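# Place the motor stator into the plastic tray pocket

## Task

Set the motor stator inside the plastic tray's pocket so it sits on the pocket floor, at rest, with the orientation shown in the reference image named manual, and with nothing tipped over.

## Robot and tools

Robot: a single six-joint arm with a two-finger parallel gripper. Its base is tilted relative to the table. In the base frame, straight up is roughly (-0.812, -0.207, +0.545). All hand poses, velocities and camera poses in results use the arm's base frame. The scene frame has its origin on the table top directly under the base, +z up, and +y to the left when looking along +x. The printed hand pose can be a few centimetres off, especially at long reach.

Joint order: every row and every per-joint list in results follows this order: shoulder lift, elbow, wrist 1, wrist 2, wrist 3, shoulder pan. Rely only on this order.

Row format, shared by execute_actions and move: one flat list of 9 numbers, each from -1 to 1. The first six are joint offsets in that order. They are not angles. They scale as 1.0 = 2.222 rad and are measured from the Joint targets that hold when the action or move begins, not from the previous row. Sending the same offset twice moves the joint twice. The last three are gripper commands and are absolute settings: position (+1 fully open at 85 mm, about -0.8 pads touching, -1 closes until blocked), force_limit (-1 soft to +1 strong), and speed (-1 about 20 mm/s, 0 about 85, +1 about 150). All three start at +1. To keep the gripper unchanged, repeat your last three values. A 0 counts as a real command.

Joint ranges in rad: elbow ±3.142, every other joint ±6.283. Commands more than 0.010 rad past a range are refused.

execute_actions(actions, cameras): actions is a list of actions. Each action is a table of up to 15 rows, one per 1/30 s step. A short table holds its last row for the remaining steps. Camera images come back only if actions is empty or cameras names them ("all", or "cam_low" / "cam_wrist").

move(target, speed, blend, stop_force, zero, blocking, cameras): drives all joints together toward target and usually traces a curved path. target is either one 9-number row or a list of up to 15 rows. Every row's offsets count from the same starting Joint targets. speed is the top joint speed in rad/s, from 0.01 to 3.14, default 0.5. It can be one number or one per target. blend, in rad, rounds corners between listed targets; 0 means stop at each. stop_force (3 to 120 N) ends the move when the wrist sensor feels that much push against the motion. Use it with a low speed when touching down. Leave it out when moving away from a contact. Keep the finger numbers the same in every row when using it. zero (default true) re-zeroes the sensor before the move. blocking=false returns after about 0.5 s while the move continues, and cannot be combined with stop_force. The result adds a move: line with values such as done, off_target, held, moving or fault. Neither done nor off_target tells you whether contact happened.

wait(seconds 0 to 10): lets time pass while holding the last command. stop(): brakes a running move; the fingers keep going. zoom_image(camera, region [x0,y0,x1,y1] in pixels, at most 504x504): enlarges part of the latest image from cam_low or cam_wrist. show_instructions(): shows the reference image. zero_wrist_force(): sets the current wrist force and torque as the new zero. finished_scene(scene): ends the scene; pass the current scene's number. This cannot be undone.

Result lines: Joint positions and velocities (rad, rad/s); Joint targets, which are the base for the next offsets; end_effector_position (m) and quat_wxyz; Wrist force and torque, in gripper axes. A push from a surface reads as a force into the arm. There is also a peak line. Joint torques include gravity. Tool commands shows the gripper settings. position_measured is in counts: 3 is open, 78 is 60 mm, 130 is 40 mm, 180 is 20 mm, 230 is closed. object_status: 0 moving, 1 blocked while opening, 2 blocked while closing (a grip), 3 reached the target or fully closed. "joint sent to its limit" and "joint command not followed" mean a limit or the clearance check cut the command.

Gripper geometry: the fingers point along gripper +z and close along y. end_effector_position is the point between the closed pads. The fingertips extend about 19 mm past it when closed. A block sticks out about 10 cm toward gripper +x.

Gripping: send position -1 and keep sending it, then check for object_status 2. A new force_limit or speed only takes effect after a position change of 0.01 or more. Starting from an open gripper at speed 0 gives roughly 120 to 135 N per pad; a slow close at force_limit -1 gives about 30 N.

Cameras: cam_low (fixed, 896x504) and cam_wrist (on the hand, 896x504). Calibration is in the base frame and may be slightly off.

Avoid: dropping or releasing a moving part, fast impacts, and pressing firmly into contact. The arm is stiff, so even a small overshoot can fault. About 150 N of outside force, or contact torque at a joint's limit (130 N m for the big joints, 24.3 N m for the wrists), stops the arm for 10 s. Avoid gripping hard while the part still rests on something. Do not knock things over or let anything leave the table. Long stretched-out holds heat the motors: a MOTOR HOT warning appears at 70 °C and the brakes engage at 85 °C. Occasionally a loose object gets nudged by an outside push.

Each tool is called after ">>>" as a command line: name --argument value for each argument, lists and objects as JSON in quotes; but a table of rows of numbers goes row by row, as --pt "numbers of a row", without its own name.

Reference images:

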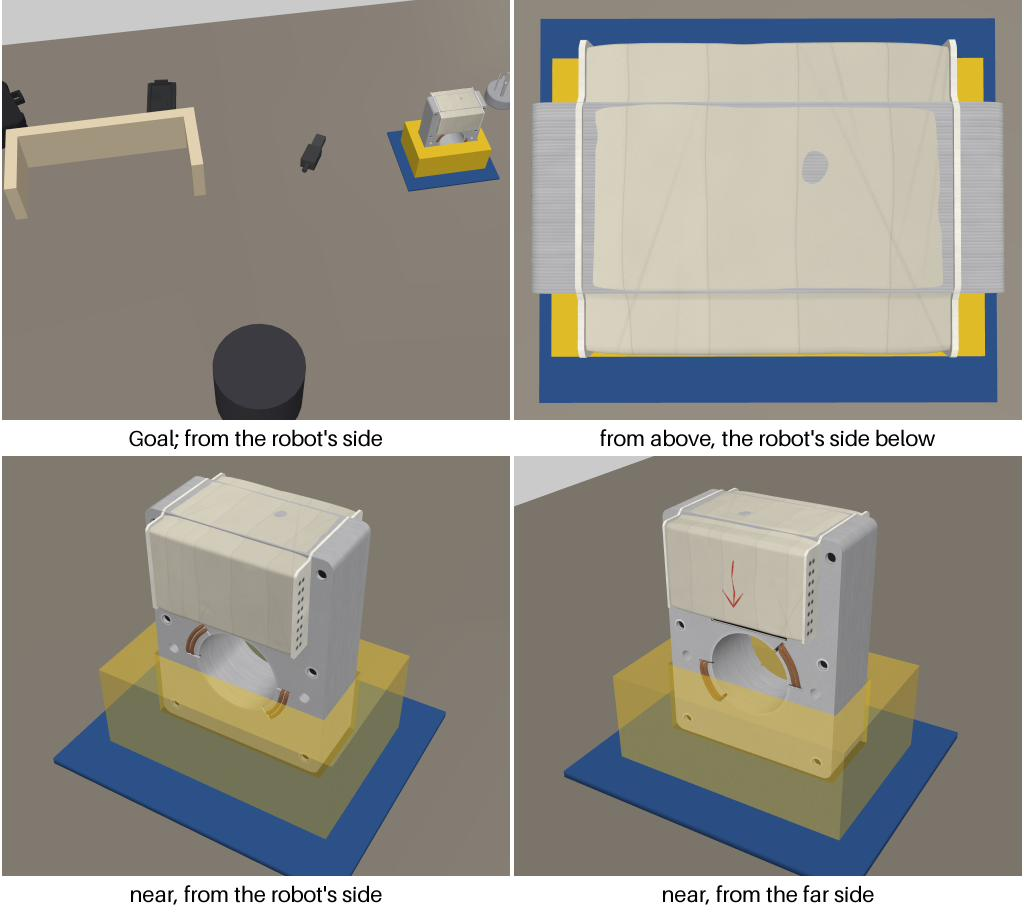

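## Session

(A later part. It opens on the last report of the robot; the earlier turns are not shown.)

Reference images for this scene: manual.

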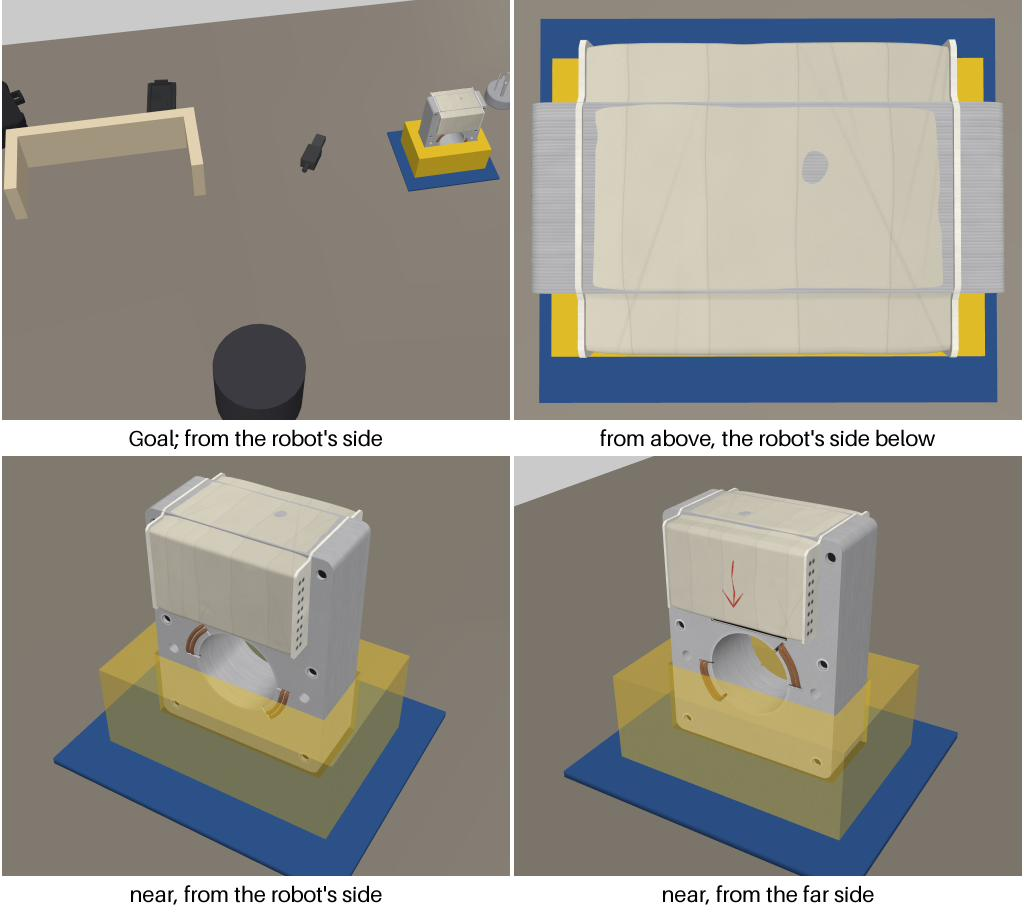

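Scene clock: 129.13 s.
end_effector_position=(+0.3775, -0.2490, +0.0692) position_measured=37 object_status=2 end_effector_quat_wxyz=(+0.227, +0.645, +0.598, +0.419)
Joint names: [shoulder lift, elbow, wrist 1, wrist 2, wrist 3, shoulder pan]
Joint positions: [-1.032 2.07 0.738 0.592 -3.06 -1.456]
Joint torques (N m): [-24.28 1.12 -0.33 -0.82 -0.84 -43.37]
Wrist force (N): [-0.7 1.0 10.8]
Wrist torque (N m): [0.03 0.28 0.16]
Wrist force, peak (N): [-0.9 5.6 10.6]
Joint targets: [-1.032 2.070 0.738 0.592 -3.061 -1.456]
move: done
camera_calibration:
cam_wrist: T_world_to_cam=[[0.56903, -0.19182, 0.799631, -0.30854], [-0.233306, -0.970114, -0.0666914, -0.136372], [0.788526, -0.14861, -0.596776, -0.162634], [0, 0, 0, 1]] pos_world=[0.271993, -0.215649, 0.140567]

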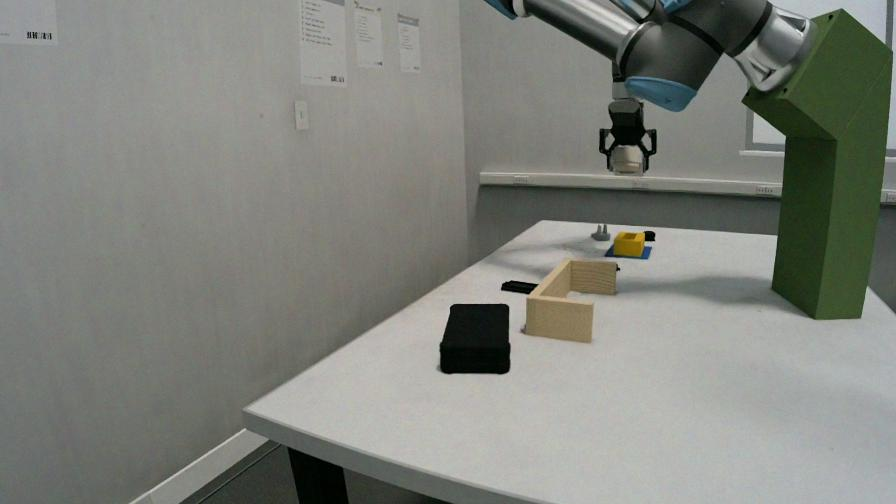

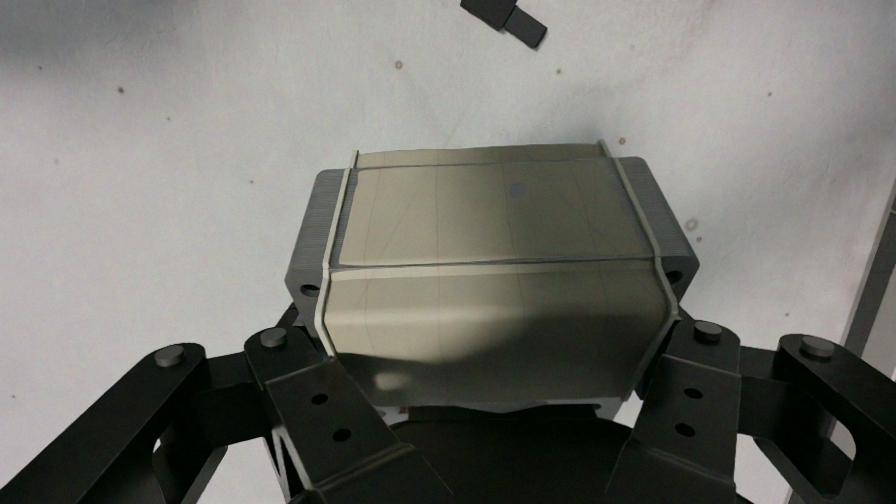

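>>> move --target '[0.0730,-0.1059,0.0394,0.0009,-0.0072,-0.0046,-1,-0.2,-1]' --speed '[0.4]' --cameras '["cam_wrist"]'

>>> zoom_image --camera "cam_wrist" --region '[340, 0, 640, 180]'

Scene clock: 132.27 s.
end_effector_position=(+0.3828, -0.3308, +0.0461) position_measured=37 object_status=2 end_effector_quat_wxyz=(+0.227, +0.645, +0.597, +0.419)
Joint names: [shoulder lift, elbow, wrist 1, wrist 2, wrist 3, shoulder pan]
Joint positions: [-0.87 1.835 0.825 0.594 -3.077 -1.467]
Joint torques (N m): [-25.56 -11.37 -0.42 1.21 1.3 -33.95]
Wrist force (N): [-0.9 0.8 10.4]
Wrist torque (N m): [-0.02 0.30 0.35]
Wrist force, peak (N): [-4.3 0.7 10.7]
Joint targets: [-0.870 1.835 0.825 0.594 -3.077 -1.466]
move: done
camera_calibration:
cam_wrist: T_world_to_cam=[[0.568745, -0.193467, 0.799437, -0.309157], [-0.234551, -0.969736, -0.067812, -0.215438], [0.788362, -0.148941, -0.59691, -0.192791], [0, 0, 0, 1]] pos_world=[0.277289, -0.297444, 0.117463]
Images, in order (width x height): cam_wrist 896x504.

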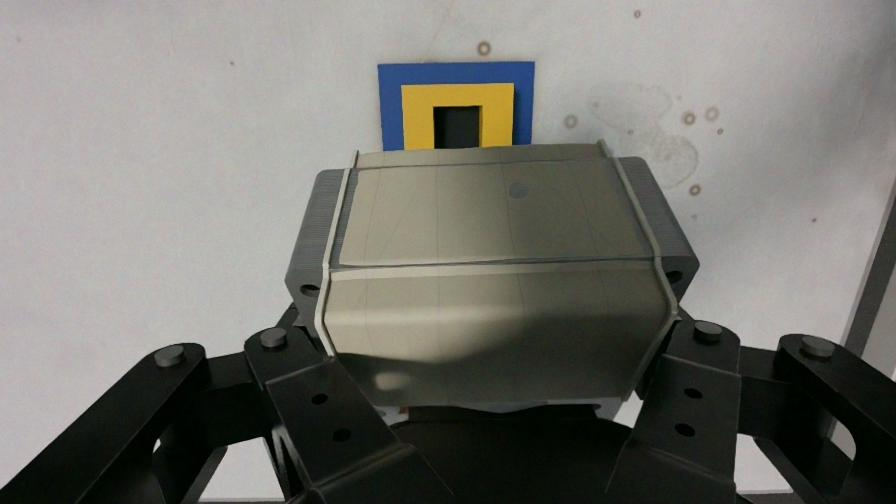

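Scaled by 1.680.

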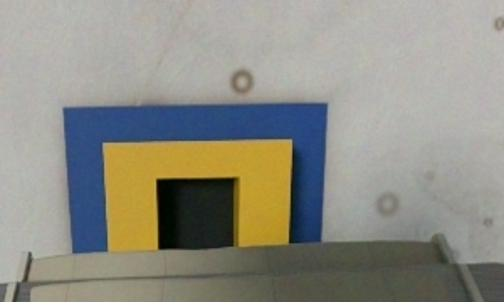

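>>> move --target '[0.1391,0.0854,-0.0117,-0.0218,0.4659,-0.1280,-1,-0.2,-1]' --speed '[0.5]' --cameras '["all"]'

>>> zoom_image --camera "cam_wrist" --region '[310, 0, 610, 180]'

>>> zoom_image --camera "cam_low" --region '[560, 160, 700, 280]'

Scene clock: 144.80 s.
end_effector_position=(+0.3043, -0.2993, -0.0405) position_measured=37 object_status=2 end_effector_quat_wxyz=(-0.133, +0.835, -0.046, +0.532)
Joint names: [shoulder lift, elbow, wrist 1, wrist 2, wrist 3, shoulder pan]
Joint positions: [-0.56 2.024 0.799 0.545 -2.042 -1.751]
Joint torques (N m): [-32.78 -17.55 2.41 0.81 0.92 -29.84]
Wrist force (N): [-2.9 0.9 10.5]
Wrist torque (N m): [0.00 0.31 0.30]
Wrist force, peak (N): [-0.2 2.4 11.0]
Joint targets: [-0.561 2.024 0.799 0.546 -2.041 -1.751]
move: done
camera_calibration:
cam_wrist: T_world_to_cam=[[0.0476873, -0.961701, -0.269919, -0.303861], [-0.722158, 0.153497, -0.674483, 0.250871], [0.690083, 0.227088, -0.68718, -0.0391262], [0, 0, 0, 1]] pos_world=[0.222659, -0.321846, 0.0603041]

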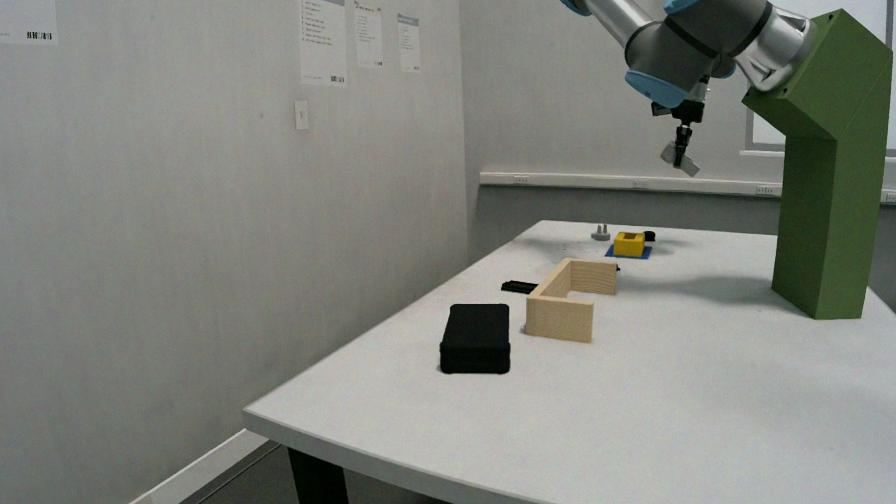

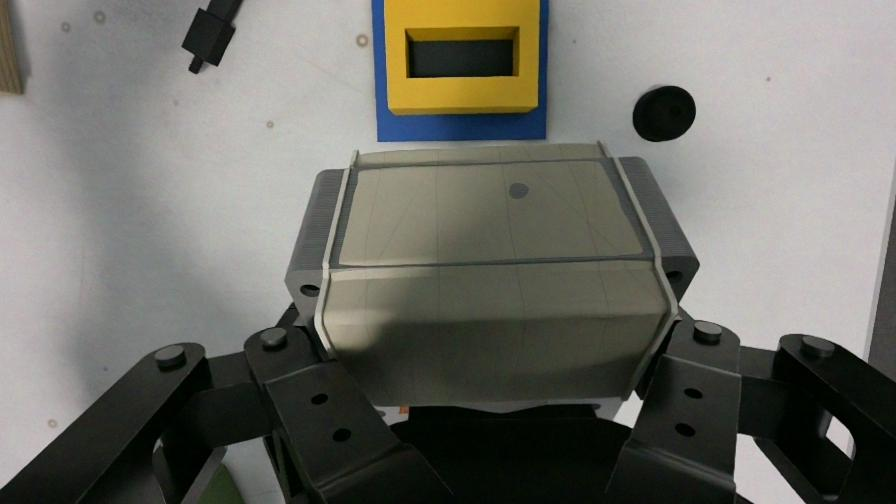

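Scaled by 1.680.

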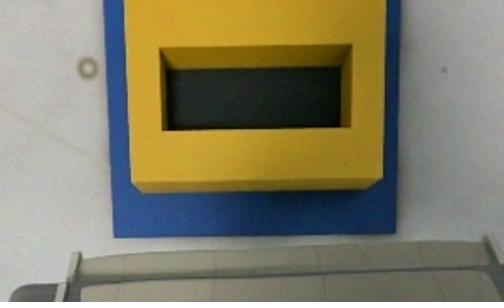

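Scaled by 3.600.

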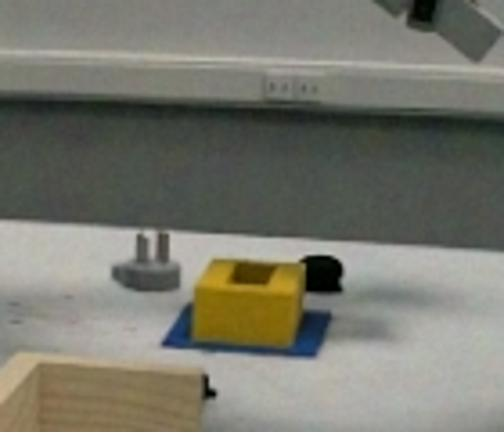

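>>> zoom_image --camera "cam_wrist" --region '[270, 130, 720, 420]'

Scaled by 1.120.

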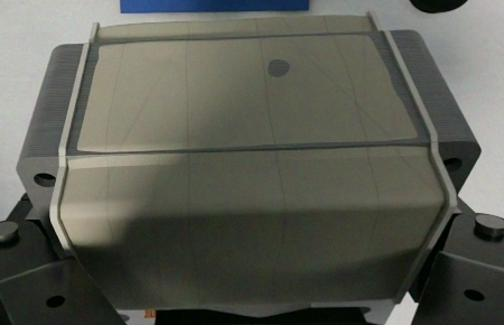

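>>> move --target '[0.2052,-0.1652,-0.0414,-0.5221,-0.0053,0.2377,-1,-0.2,-1]' --speed '[0.5]' --cameras '["all"]'

>>> zoom_image --camera "cam_low" --region '[580, 170, 700, 270]'

Scene clock: 159.37 s.
end_effector_position=(+0.4752, -0.3031, -0.0076) position_measured=37 object_status=2 end_effector_quat_wxyz=(-0.099, +0.517, -0.100, +0.844)
Joint names: [shoulder lift, elbow, wrist 1, wrist 2, wrist 3, shoulder pan]
Joint positions: [-0.105 1.657 0.707 -0.614 -2.053 -1.223]
Joint torques (N m): [-34.39 10.99 2.55 -5.93 -0.58 -48.94]
Wrist force (N): [-11.5 0.0 4.8]
Wrist torque (N m): [0.00 0.35 0.10]
Wrist force, peak (N): [-12.5 -0.6 5.2]
Joint targets: [-0.105 1.657 0.707 -0.615 -2.053 -1.223]
move: done
camera_calibration:
cam_wrist: T_world_to_cam=[[0.0535313, -0.957659, -0.282885, -0.308425], [0.0989951, 0.286985, -0.952806, 0.0452619], [0.993647, 0.0230008, 0.110166, -0.333656], [0, 0, 0, 1]] pos_world=[0.343566, -0.300681, -0.00736526]

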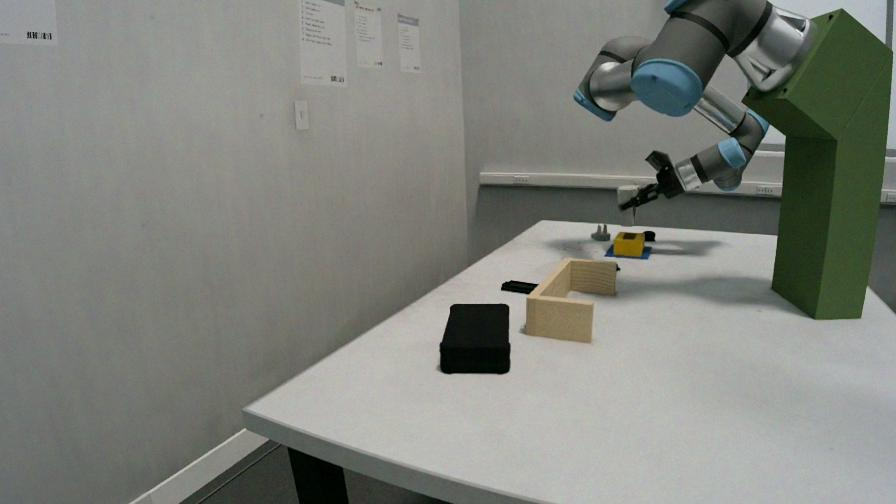

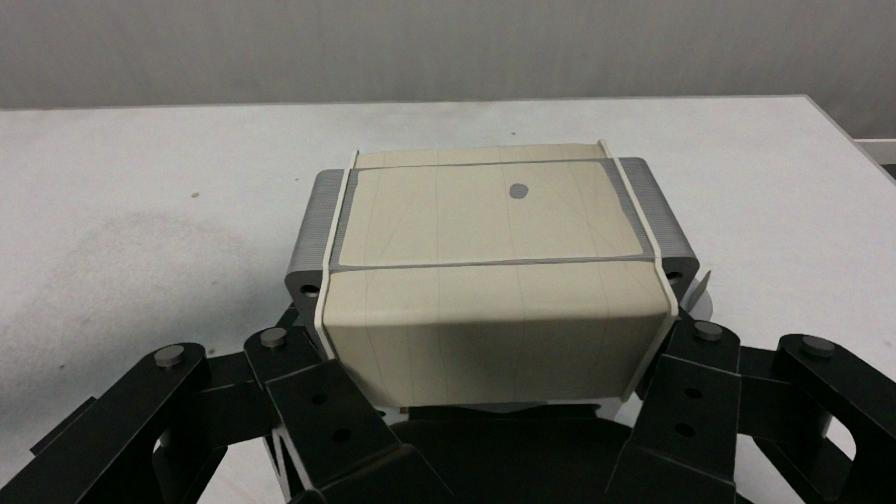

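Scaled by 4.200.

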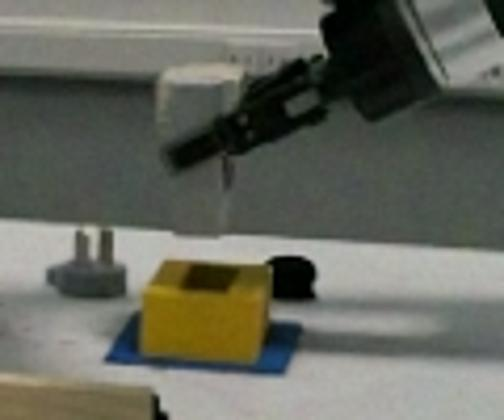

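>>> zoom_image --camera "cam_low" --region '[606, 205, 656, 265]'

Scaled by 8.400.

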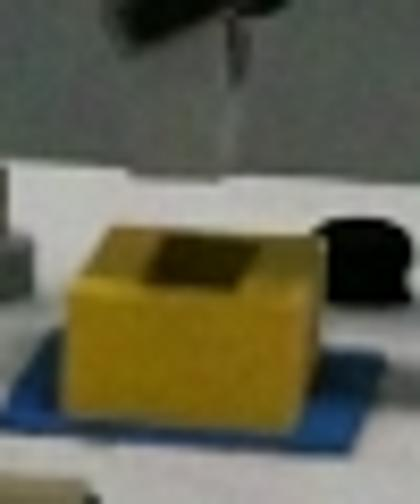

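>>> zoom_image --camera "cam_low" --region '[608, 178, 658, 238]'

Scaled by 8.400.

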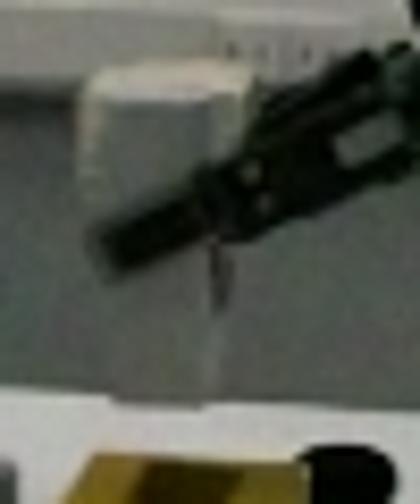

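>>> zoom_image --camera "cam_wrist" --region '[280, 140, 500, 300]'

>>> zoom_image --camera "cam_wrist" --region '[490, 140, 710, 300]'

Scaled by 2.291.

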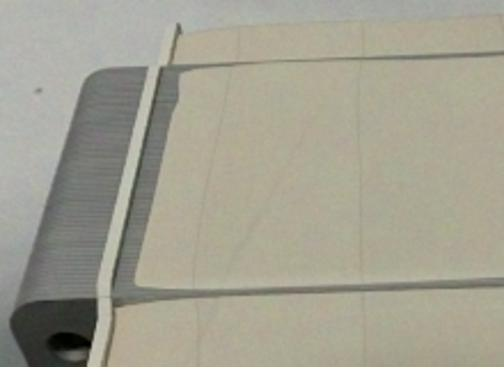

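Scaled by 2.291.

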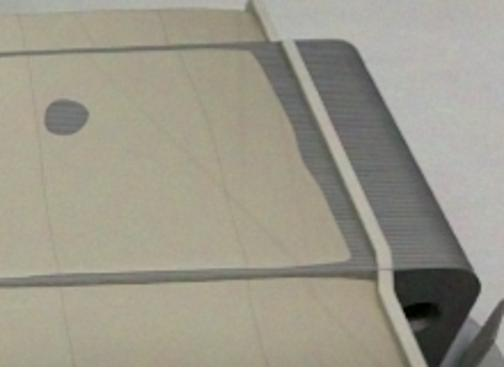

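>>> move --pt "-0.0135 0.1403 -0.0644 -0.0464 -0.0789 0.0671 -1 -0.2 -1" --pt "0.0191 0.0778 0.0125 -0.1024 -0.1451 0.1398 -1 -0.2 -1" --speed '[0.3,0.2]' --blend '[0.03,0]' --cameras '["all"]'

>>> zoom_image --camera "cam_low" --region '[580, 200, 670, 275]'

Scene clock: 170.57 s.
end_effector_position=(+0.5112, -0.1630, -0.0014) position_measured=37 object_status=2 end_effector_quat_wxyz=(-0.099, +0.517, -0.100, +0.844)
Joint names: [shoulder lift, elbow, wrist 1, wrist 2, wrist 3, shoulder pan]
Joint positions: [-0.062 1.83 0.735 -0.842 -2.375 -0.912]
Joint torques (N m): [-30.47 16.08 -4.38 -1.67 1.08 -37.14]
Wrist force (N): [-11.3 0.0 5.1]
Wrist torque (N m): [0.00 0.33 -0.08]
Wrist force, peak (N): [-13.2 -0.3 5.7]
Joint targets: [-0.062 1.830 0.735 -0.842 -2.375 -0.912]
move: done
camera_calibration:
cam_wrist: T_world_to_cam=[[0.0532001, -0.957638, -0.283019, -0.174205], [0.0988844, 0.287079, -0.952789, 0.00742764], [0.993676, 0.0227023, 0.109968, -0.373395], [0, 0, 0, 1]] pos_world=[0.379566, -0.16048, -0.00116471]

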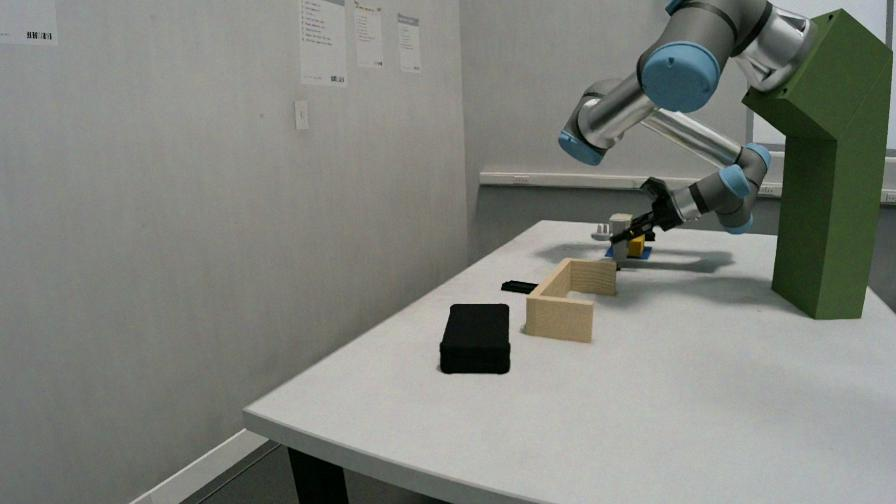

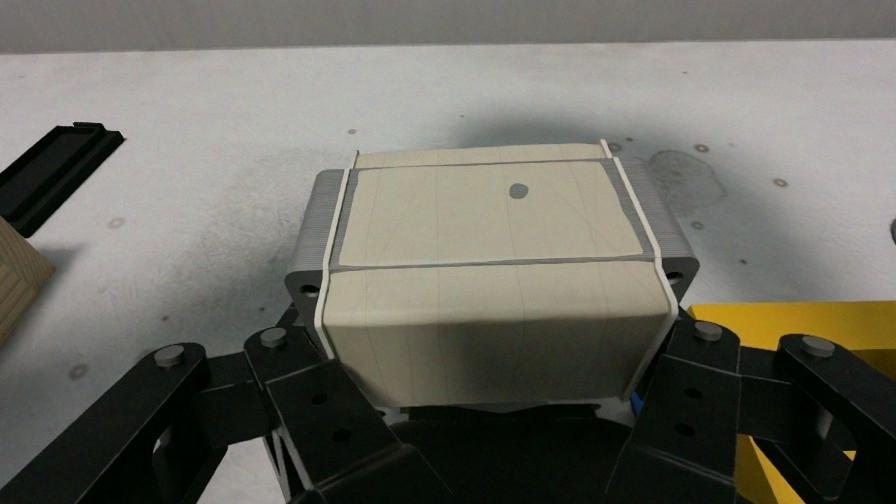

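Scaled by 5.600.

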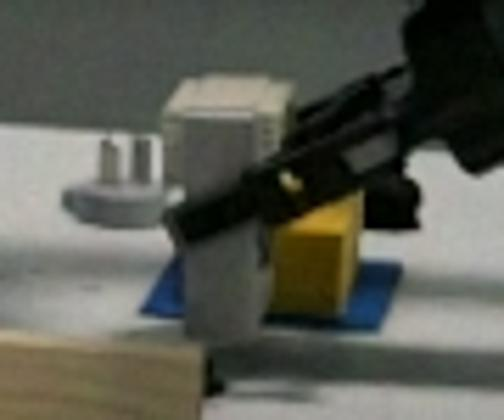

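>>> move --target '[0.0100,-0.0201,-0.0099,-0.0306,0.0063,0.0135,-1,-0.2,-1]' --speed '[0.15]'

>>> move --target '[0.0166,-0.0379,0.0363,-0.0260,-0.0254,0.0330,-1,-0.2,-1]' --speed '[0.05]' --stop_force 5 --cameras '["all"]'

>>> zoom_image --camera "cam_low" --region '[580, 200, 670, 275]'

Scene clock: 180.70 s.
end_effector_position=(+0.5112, -0.1630, -0.0014) position_measured=37 object_status=2 end_effector_quat_wxyz=(-0.096, +0.490, -0.102, +0.860)
Joint names: [shoulder lift, elbow, wrist 1, wrist 2, wrist 3, shoulder pan]
Joint positions: [-0.04 1.785 0.713 -0.91 -2.361 -0.882]
Joint torques (N m): [-30.58 17.29 0.2 -1.52 -0.86 -40.98]
Wrist force (N): [-11.7 -0.1 4.4]
Wrist torque (N m): [0.01 0.34 -0.10]
Wrist force, peak (N): [-11.7 0.1 5.0]
Joint targets: [-0.040 1.785 0.713 -0.910 -2.361 -0.882]
move: done

Scene clock: 182.67 s.
end_effector_position=(+0.5257, -0.1598, -0.0112) position_measured=38 object_status=2 end_effector_quat_wxyz=(-0.096, +0.490, -0.103, +0.860)
Joint names: [shoulder lift, elbow, wrist 1, wrist 2, wrist 3, shoulder pan]
Joint positions: [-0.018 1.735 0.761 -0.945 -2.395 -0.838]
Joint torques (N m): [-29.7 7.1 1.73 -0.5 -0.63 -35.65]
Wrist force (N): [3.6 0.9 -9.7]
Wrist torque (N m): [0.04 -0.23 0.01]
Wrist force, peak (N): [-11.8 -0.1 4.4]
Joint targets: [-0.018 1.735 0.761 -0.945 -2.395 -0.838]
move: contact; the elbow is farthest, 0.034 rad from its target
camera_calibration:
cam_wrist: T_world_to_cam=[[0.054298, -0.957557, -0.283083, -0.175292], [0.162628, 0.288197, -0.94366, -0.0374414], [0.985192, 0.00520163, 0.171374, -0.384401], [0, 0, 0, 1]] pos_world=[0.394316, -0.155062, -0.0190779]

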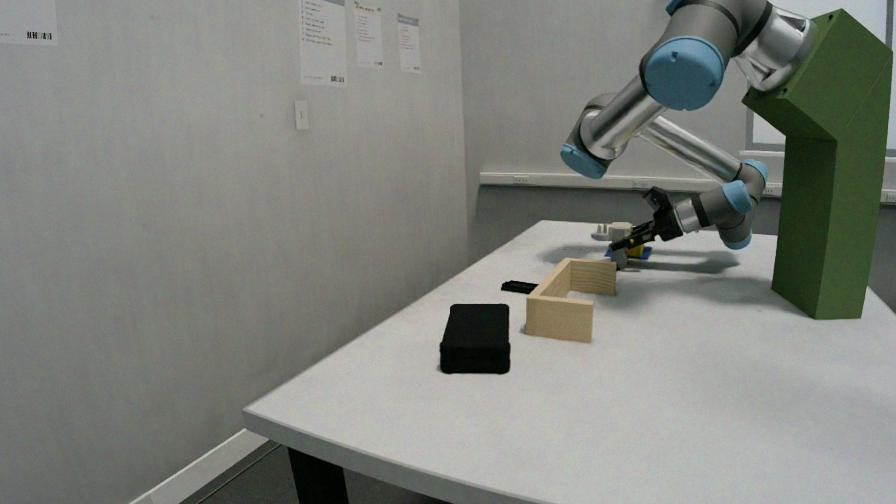

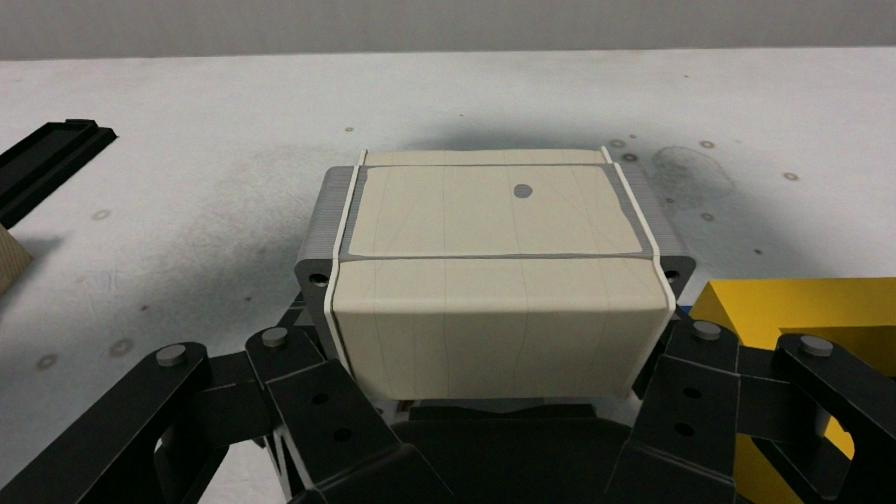

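Scaled by 5.600.

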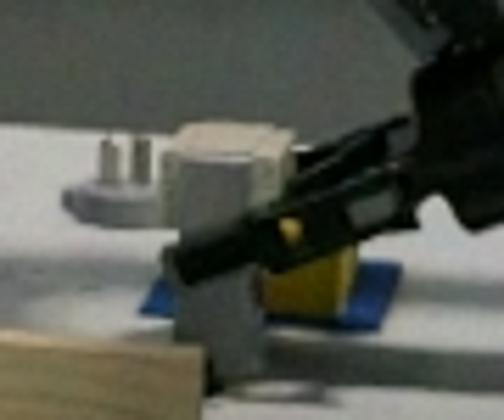

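>>> execute_actions --actions '[]'

Scene clock: 185.97 s.
end_effector_position=(+0.5257, -0.1599, -0.0112) position_measured=38 object_status=2 end_effector_quat_wxyz=(-0.096, +0.490, -0.103, +0.860)
Joint names: [shoulder lift, elbow, wrist 1, wrist 2, wrist 3, shoulder pan]
Joint positions: [-0.018 1.735 0.761 -0.945 -2.395 -0.838]
Joint velocities: within noise
Joint torques (N m): [-29.03 -2.14 2.12 -2.66 -1.01 -35.61]
Motor temperatures (°C): [36 30 36 47 38 38]
Wrist force (N): [3.7 0.6 -9.6]
Wrist torque (N m): [0.00 -0.29 0.01]
Wrist force, peak (N): [3.8 0.8 -9.8]
Joint targets: [-0.018 1.735 0.761 -0.945 -2.395 -0.838]
Tool commands: gripper/position=-1.0 gripper/force_limit=-0.2 gripper/speed=-1.0
camera_calibration:
cam_wrist: T_world_to_cam=[[0.0541771, -0.957556, -0.28311, -0.17525], [0.162563, 0.288202, -0.94367, -0.0374314], [0.98521, 0.00510201, 0.171277, -0.384523], [0, 0, 0, 1]] pos_world=[0.394416, -0.155062, -0.0190778]

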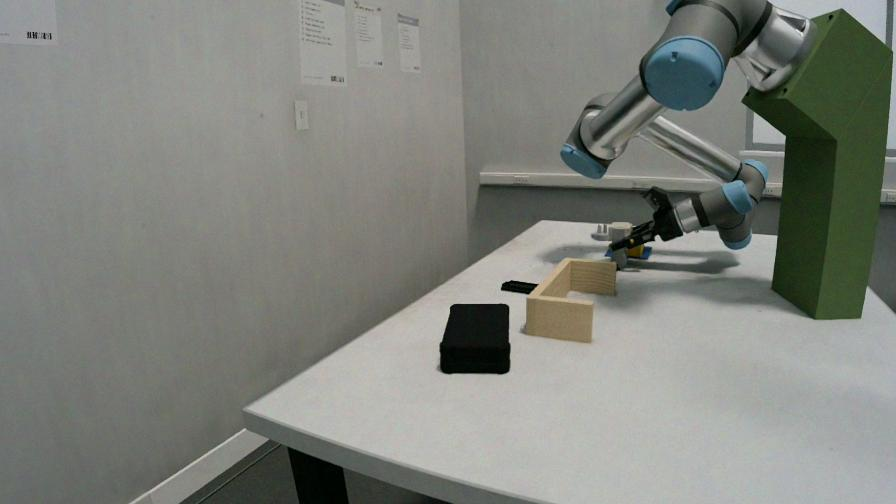

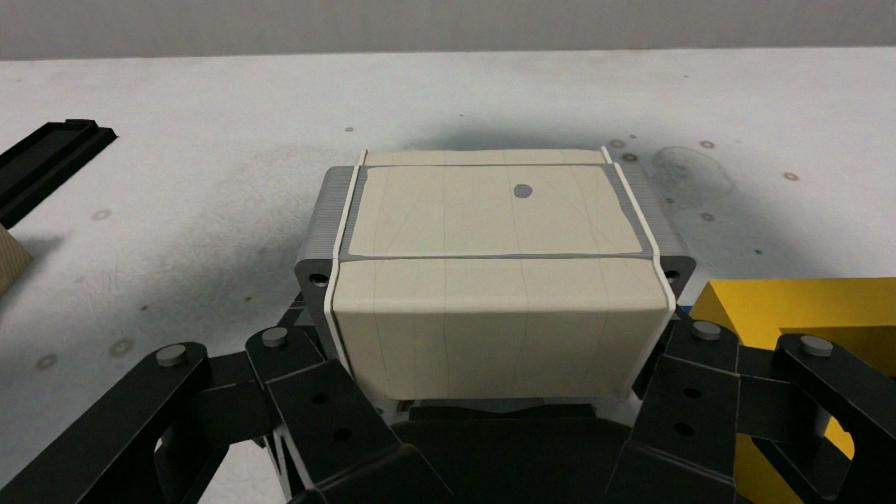

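>>> zoom_image --camera "cam_low" --region '[560, 170, 720, 290]'

>>> zoom_image --camera "cam_wrist" --region '[270, 120, 720, 440]'

Scaled by 3.150.

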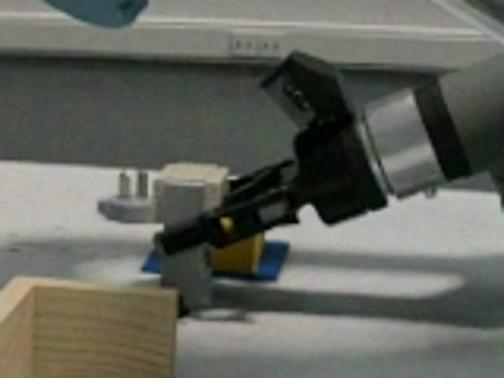

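Scaled by 1.120.

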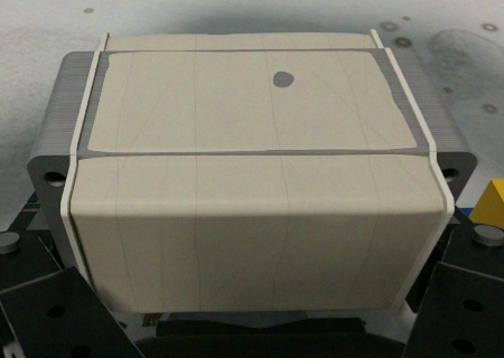

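>>> move --target '[-0.00666, 0.01494, -0.01485, 0.01071, 0.01080, -0.01368, -1, -0.2, -1]' --speed 0.1

Scene clock: 195.43 s.
end_effector_position=(+0.5158, -0.1626, -0.0045) position_measured=38 object_status=2 end_effector_quat_wxyz=(-0.096, +0.490, -0.102, +0.861)
Joint names: [shoulder lift, elbow, wrist 1, wrist 2, wrist 3, shoulder pan]
Joint positions: [-0.033 1.768 0.728 -0.921 -2.371 -0.869]
Joint torques (N m): [-10.45 0.99 0.11 -5.54 -1.15 -19.04]
Wrist force (N): [-11.7 -0.5 4.3]
Wrist torque (N m): [-0.03 0.33 -0.10]
Wrist force, peak (N): [-12.2 0.0 5.0]
Joint targets: [-0.033 1.768 0.728 -0.921 -2.371 -0.868]
move: done

>>> move --target '[0.00702, -0.04329, 0.01679, 0.02952, 0.03132, -0.03825, -1, -0.2, -1]' --speed 0.03 --stop_force 4 --cameras '["all"]'

Scene clock: 201.90 s.
end_effector_position=(+0.5193, -0.2100, -0.0182) position_measured=38 object_status=2 end_effector_quat_wxyz=(-0.096, +0.490, -0.103, +0.860)
Joint names: [shoulder lift, elbow, wrist 1, wrist 2, wrist 3, shoulder pan]
Joint positions: [-0.017 1.672 0.766 -0.855 -2.302 -0.953]
Joint torques (N m): [-23.6 16.28 -4.26 -5.88 -1.12 -23.49]
Wrist force (N): [-11.6 -0.1 4.4]
Wrist torque (N m): [0.02 0.30 -0.09]
Wrist force, peak (N): [-12.0 -1.1 4.6]
Joint targets: [-0.017 1.672 0.766 -0.855 -2.302 -0.953]
move: done
camera_calibration:
cam_wrist: T_world_to_cam=[[0.0541902, -0.957561, -0.283091, -0.224927], [0.161934, 0.288182, -0.943784, -0.0281807], [0.985313, 0.00530202, 0.170678, -0.376694], [0, 0, 0, 1]] pos_world=[0.387913, -0.205262, -0.0259778]

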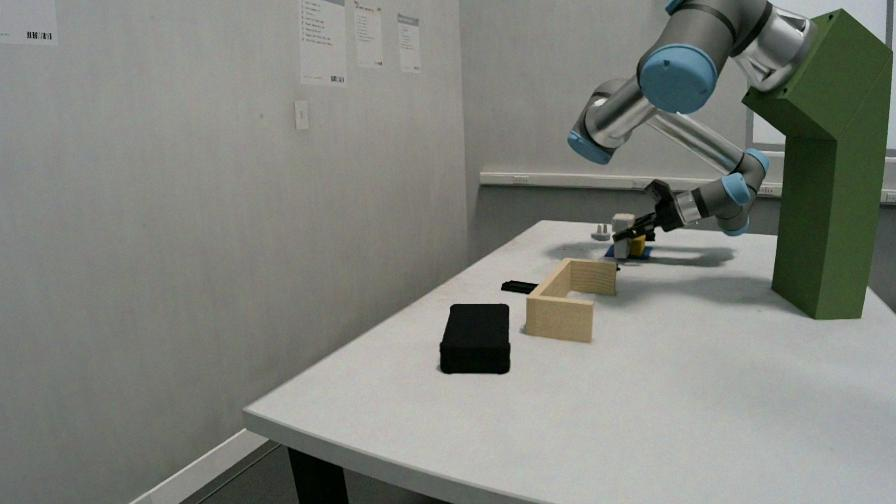

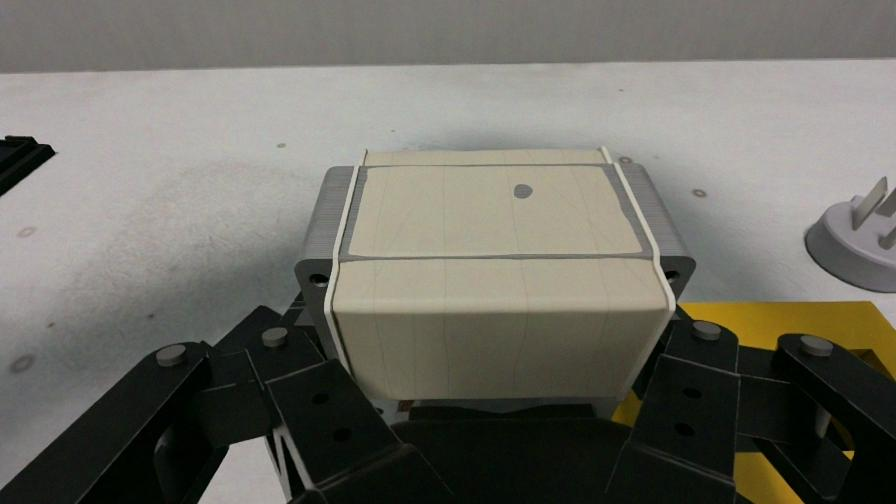

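>>> move --target '[0.0049, -0.0254, 0.0109, 0.0115, 0.0143, -0.0156, -1, -0.2, -1]' --speed 0.025 --stop_force 4 --cameras '["all"]'

Scene clock: 207.03 s.
end_effector_position=(+0.5214, -0.2338, -0.0252) position_measured=38 object_status=2 end_effector_quat_wxyz=(-0.096, +0.490, -0.103, +0.860)
Joint names: [shoulder lift, elbow, wrist 1, wrist 2, wrist 3, shoulder pan]
Joint positions: [-0.006 1.616 0.79 -0.83 -2.27 -0.988]
Joint torques (N m): [-25.33 14.5 -4.04 -5.95 -1.09 -24.68]
Wrist force (N): [-11.4 -0.1 4.2]
Wrist torque (N m): [0.01 0.26 -0.10]
Wrist force, peak (N): [-11.9 -0.3 4.4]
Joint targets: [-0.006 1.616 0.790 -0.830 -2.270 -0.988]
move: done
camera_calibration:
cam_wrist: T_world_to_cam=[[0.0545595, -0.957496, -0.28324, -0.249979], [0.162343, 0.288394, -0.943649, -0.0284853], [0.985225, 0.00550311, 0.171177, -0.377427], [0, 0, 0, 1]] pos_world=[0.390114, -0.229062, -0.0330773]

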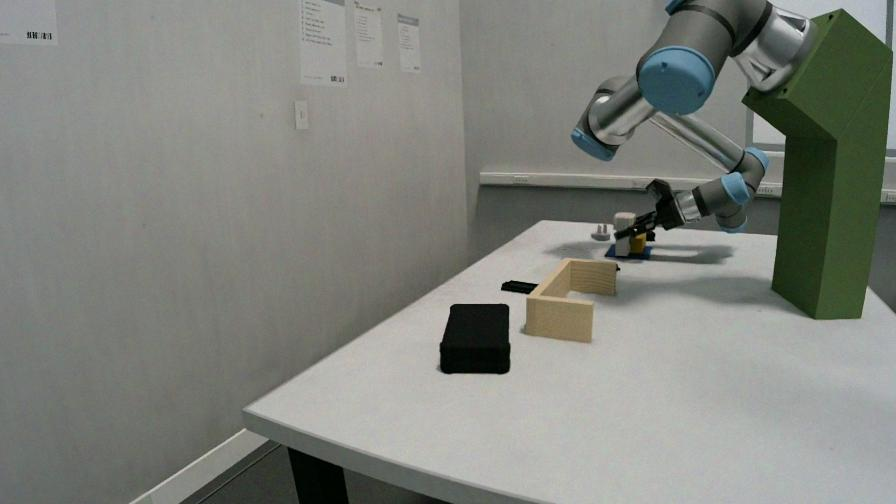

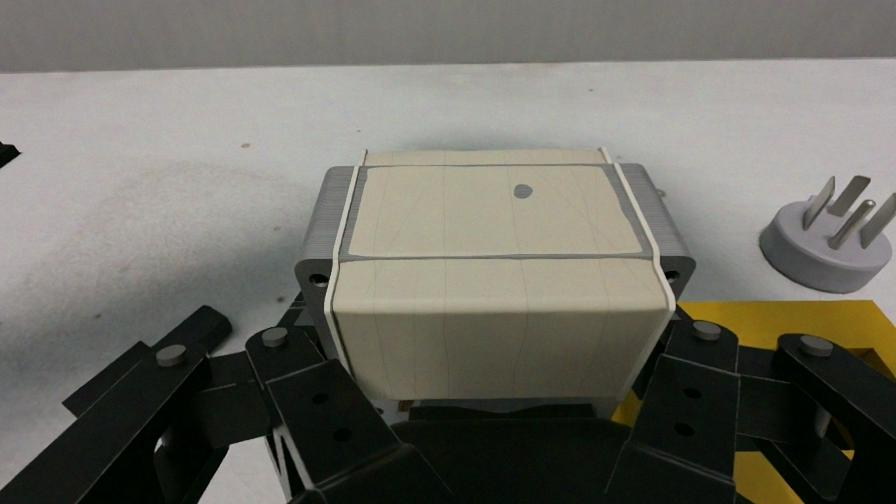

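>>> zoom_image --camera "cam_wrist" --region '[560, 240, 896, 480]'

>>> zoom_image --camera "cam_low" --region '[580, 190, 700, 280]'

Scaled by 1.500.

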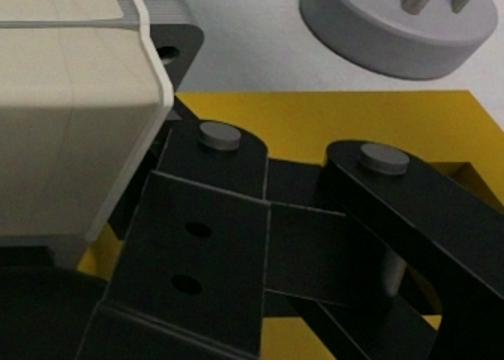

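Scaled by 4.200.

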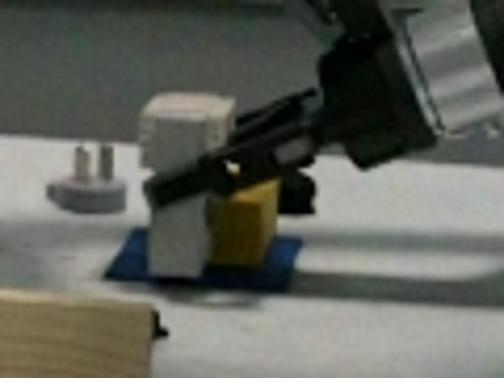

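>>> move --pt "-0.0388 0.0640 -0.0708 0.0443 0.0636 -0.0630 -1 -0.2 -1" --pt "0.0301 -0.0582 -0.0995 0.0930 0.1684 -0.1445 -1 -0.2 -1" --pt "0.0692 -0.1142 -0.0282 0.0641 0.0999 -0.0938 -1 -0.2 -1" --speed '[0.15, 0.3, 0.1]' --cameras '["all"]'

Scene clock: 220.90 s.
end_effector_position=(+0.4796, -0.3131, -0.1017) position_measured=38 object_status=2 end_effector_quat_wxyz=(-0.096, +0.490, -0.102, +0.860) end_effector_velocity=(-0.001, +0.000, +0.001) end_effector_angular_velocity=(-0.001, -0.001, -0.001)
Joint names: [shoulder lift, elbow, wrist 1, wrist 2, wrist 3, shoulder pan]
Joint positions: [0.148 1.362 0.727 -0.688 -2.048 -1.196]
Joint velocities: [-0.002 0.003 -0.005 0.001 0.004 -0.004]
Joint torques (N m): [-36.65 10.89 -2.31 -2.36 1.77 -53.64]
Wrist force (N): [-11.6 -0.3 4.3]
Wrist torque (N m): [-0.01 0.31 0.00]
Wrist force, peak (N): [-13.1 0.1 4.8]
Joint targets: [0.148 1.362 0.727 -0.687 -2.048 -1.197]
move: done
camera_calibration:
cam_wrist: T_world_to_cam=[[0.0545373, -0.957682, -0.282615, -0.345308], [0.162666, 0.287776, -0.943782, -0.071433], [0.985173, 0.00549943, 0.171477, -0.322647], [0, 0, 0, 1]] pos_world=[0.348315, -0.308364, -0.10968]

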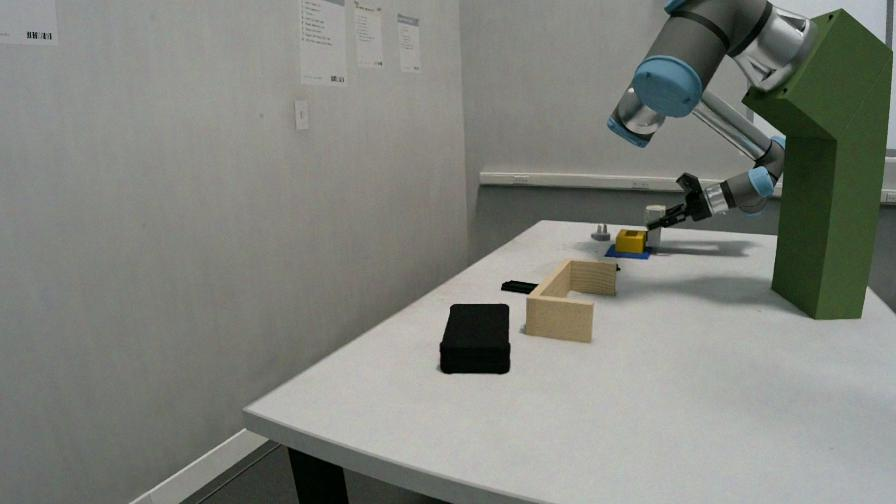

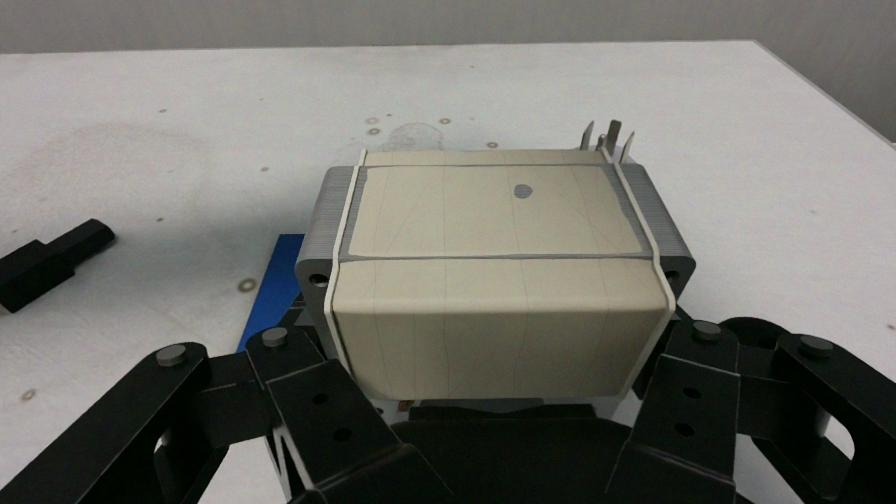

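>>> zoom_image --camera "cam_low" --region '[580, 190, 700, 280]'

Scaled by 4.200.

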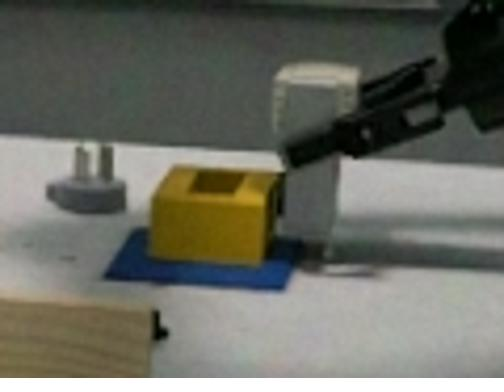

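>>> zoom_image --camera "cam_low" --region '[606, 196, 676, 264]'

Scaled by 7.200.

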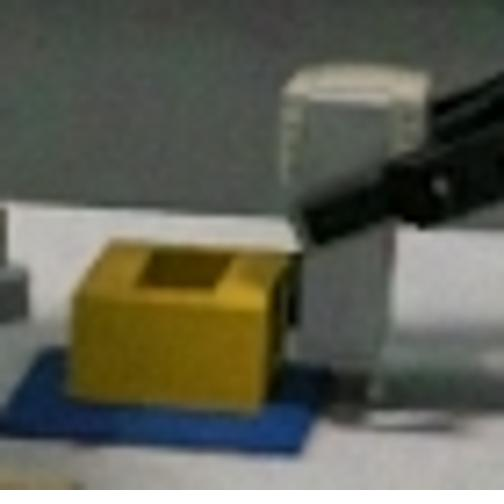

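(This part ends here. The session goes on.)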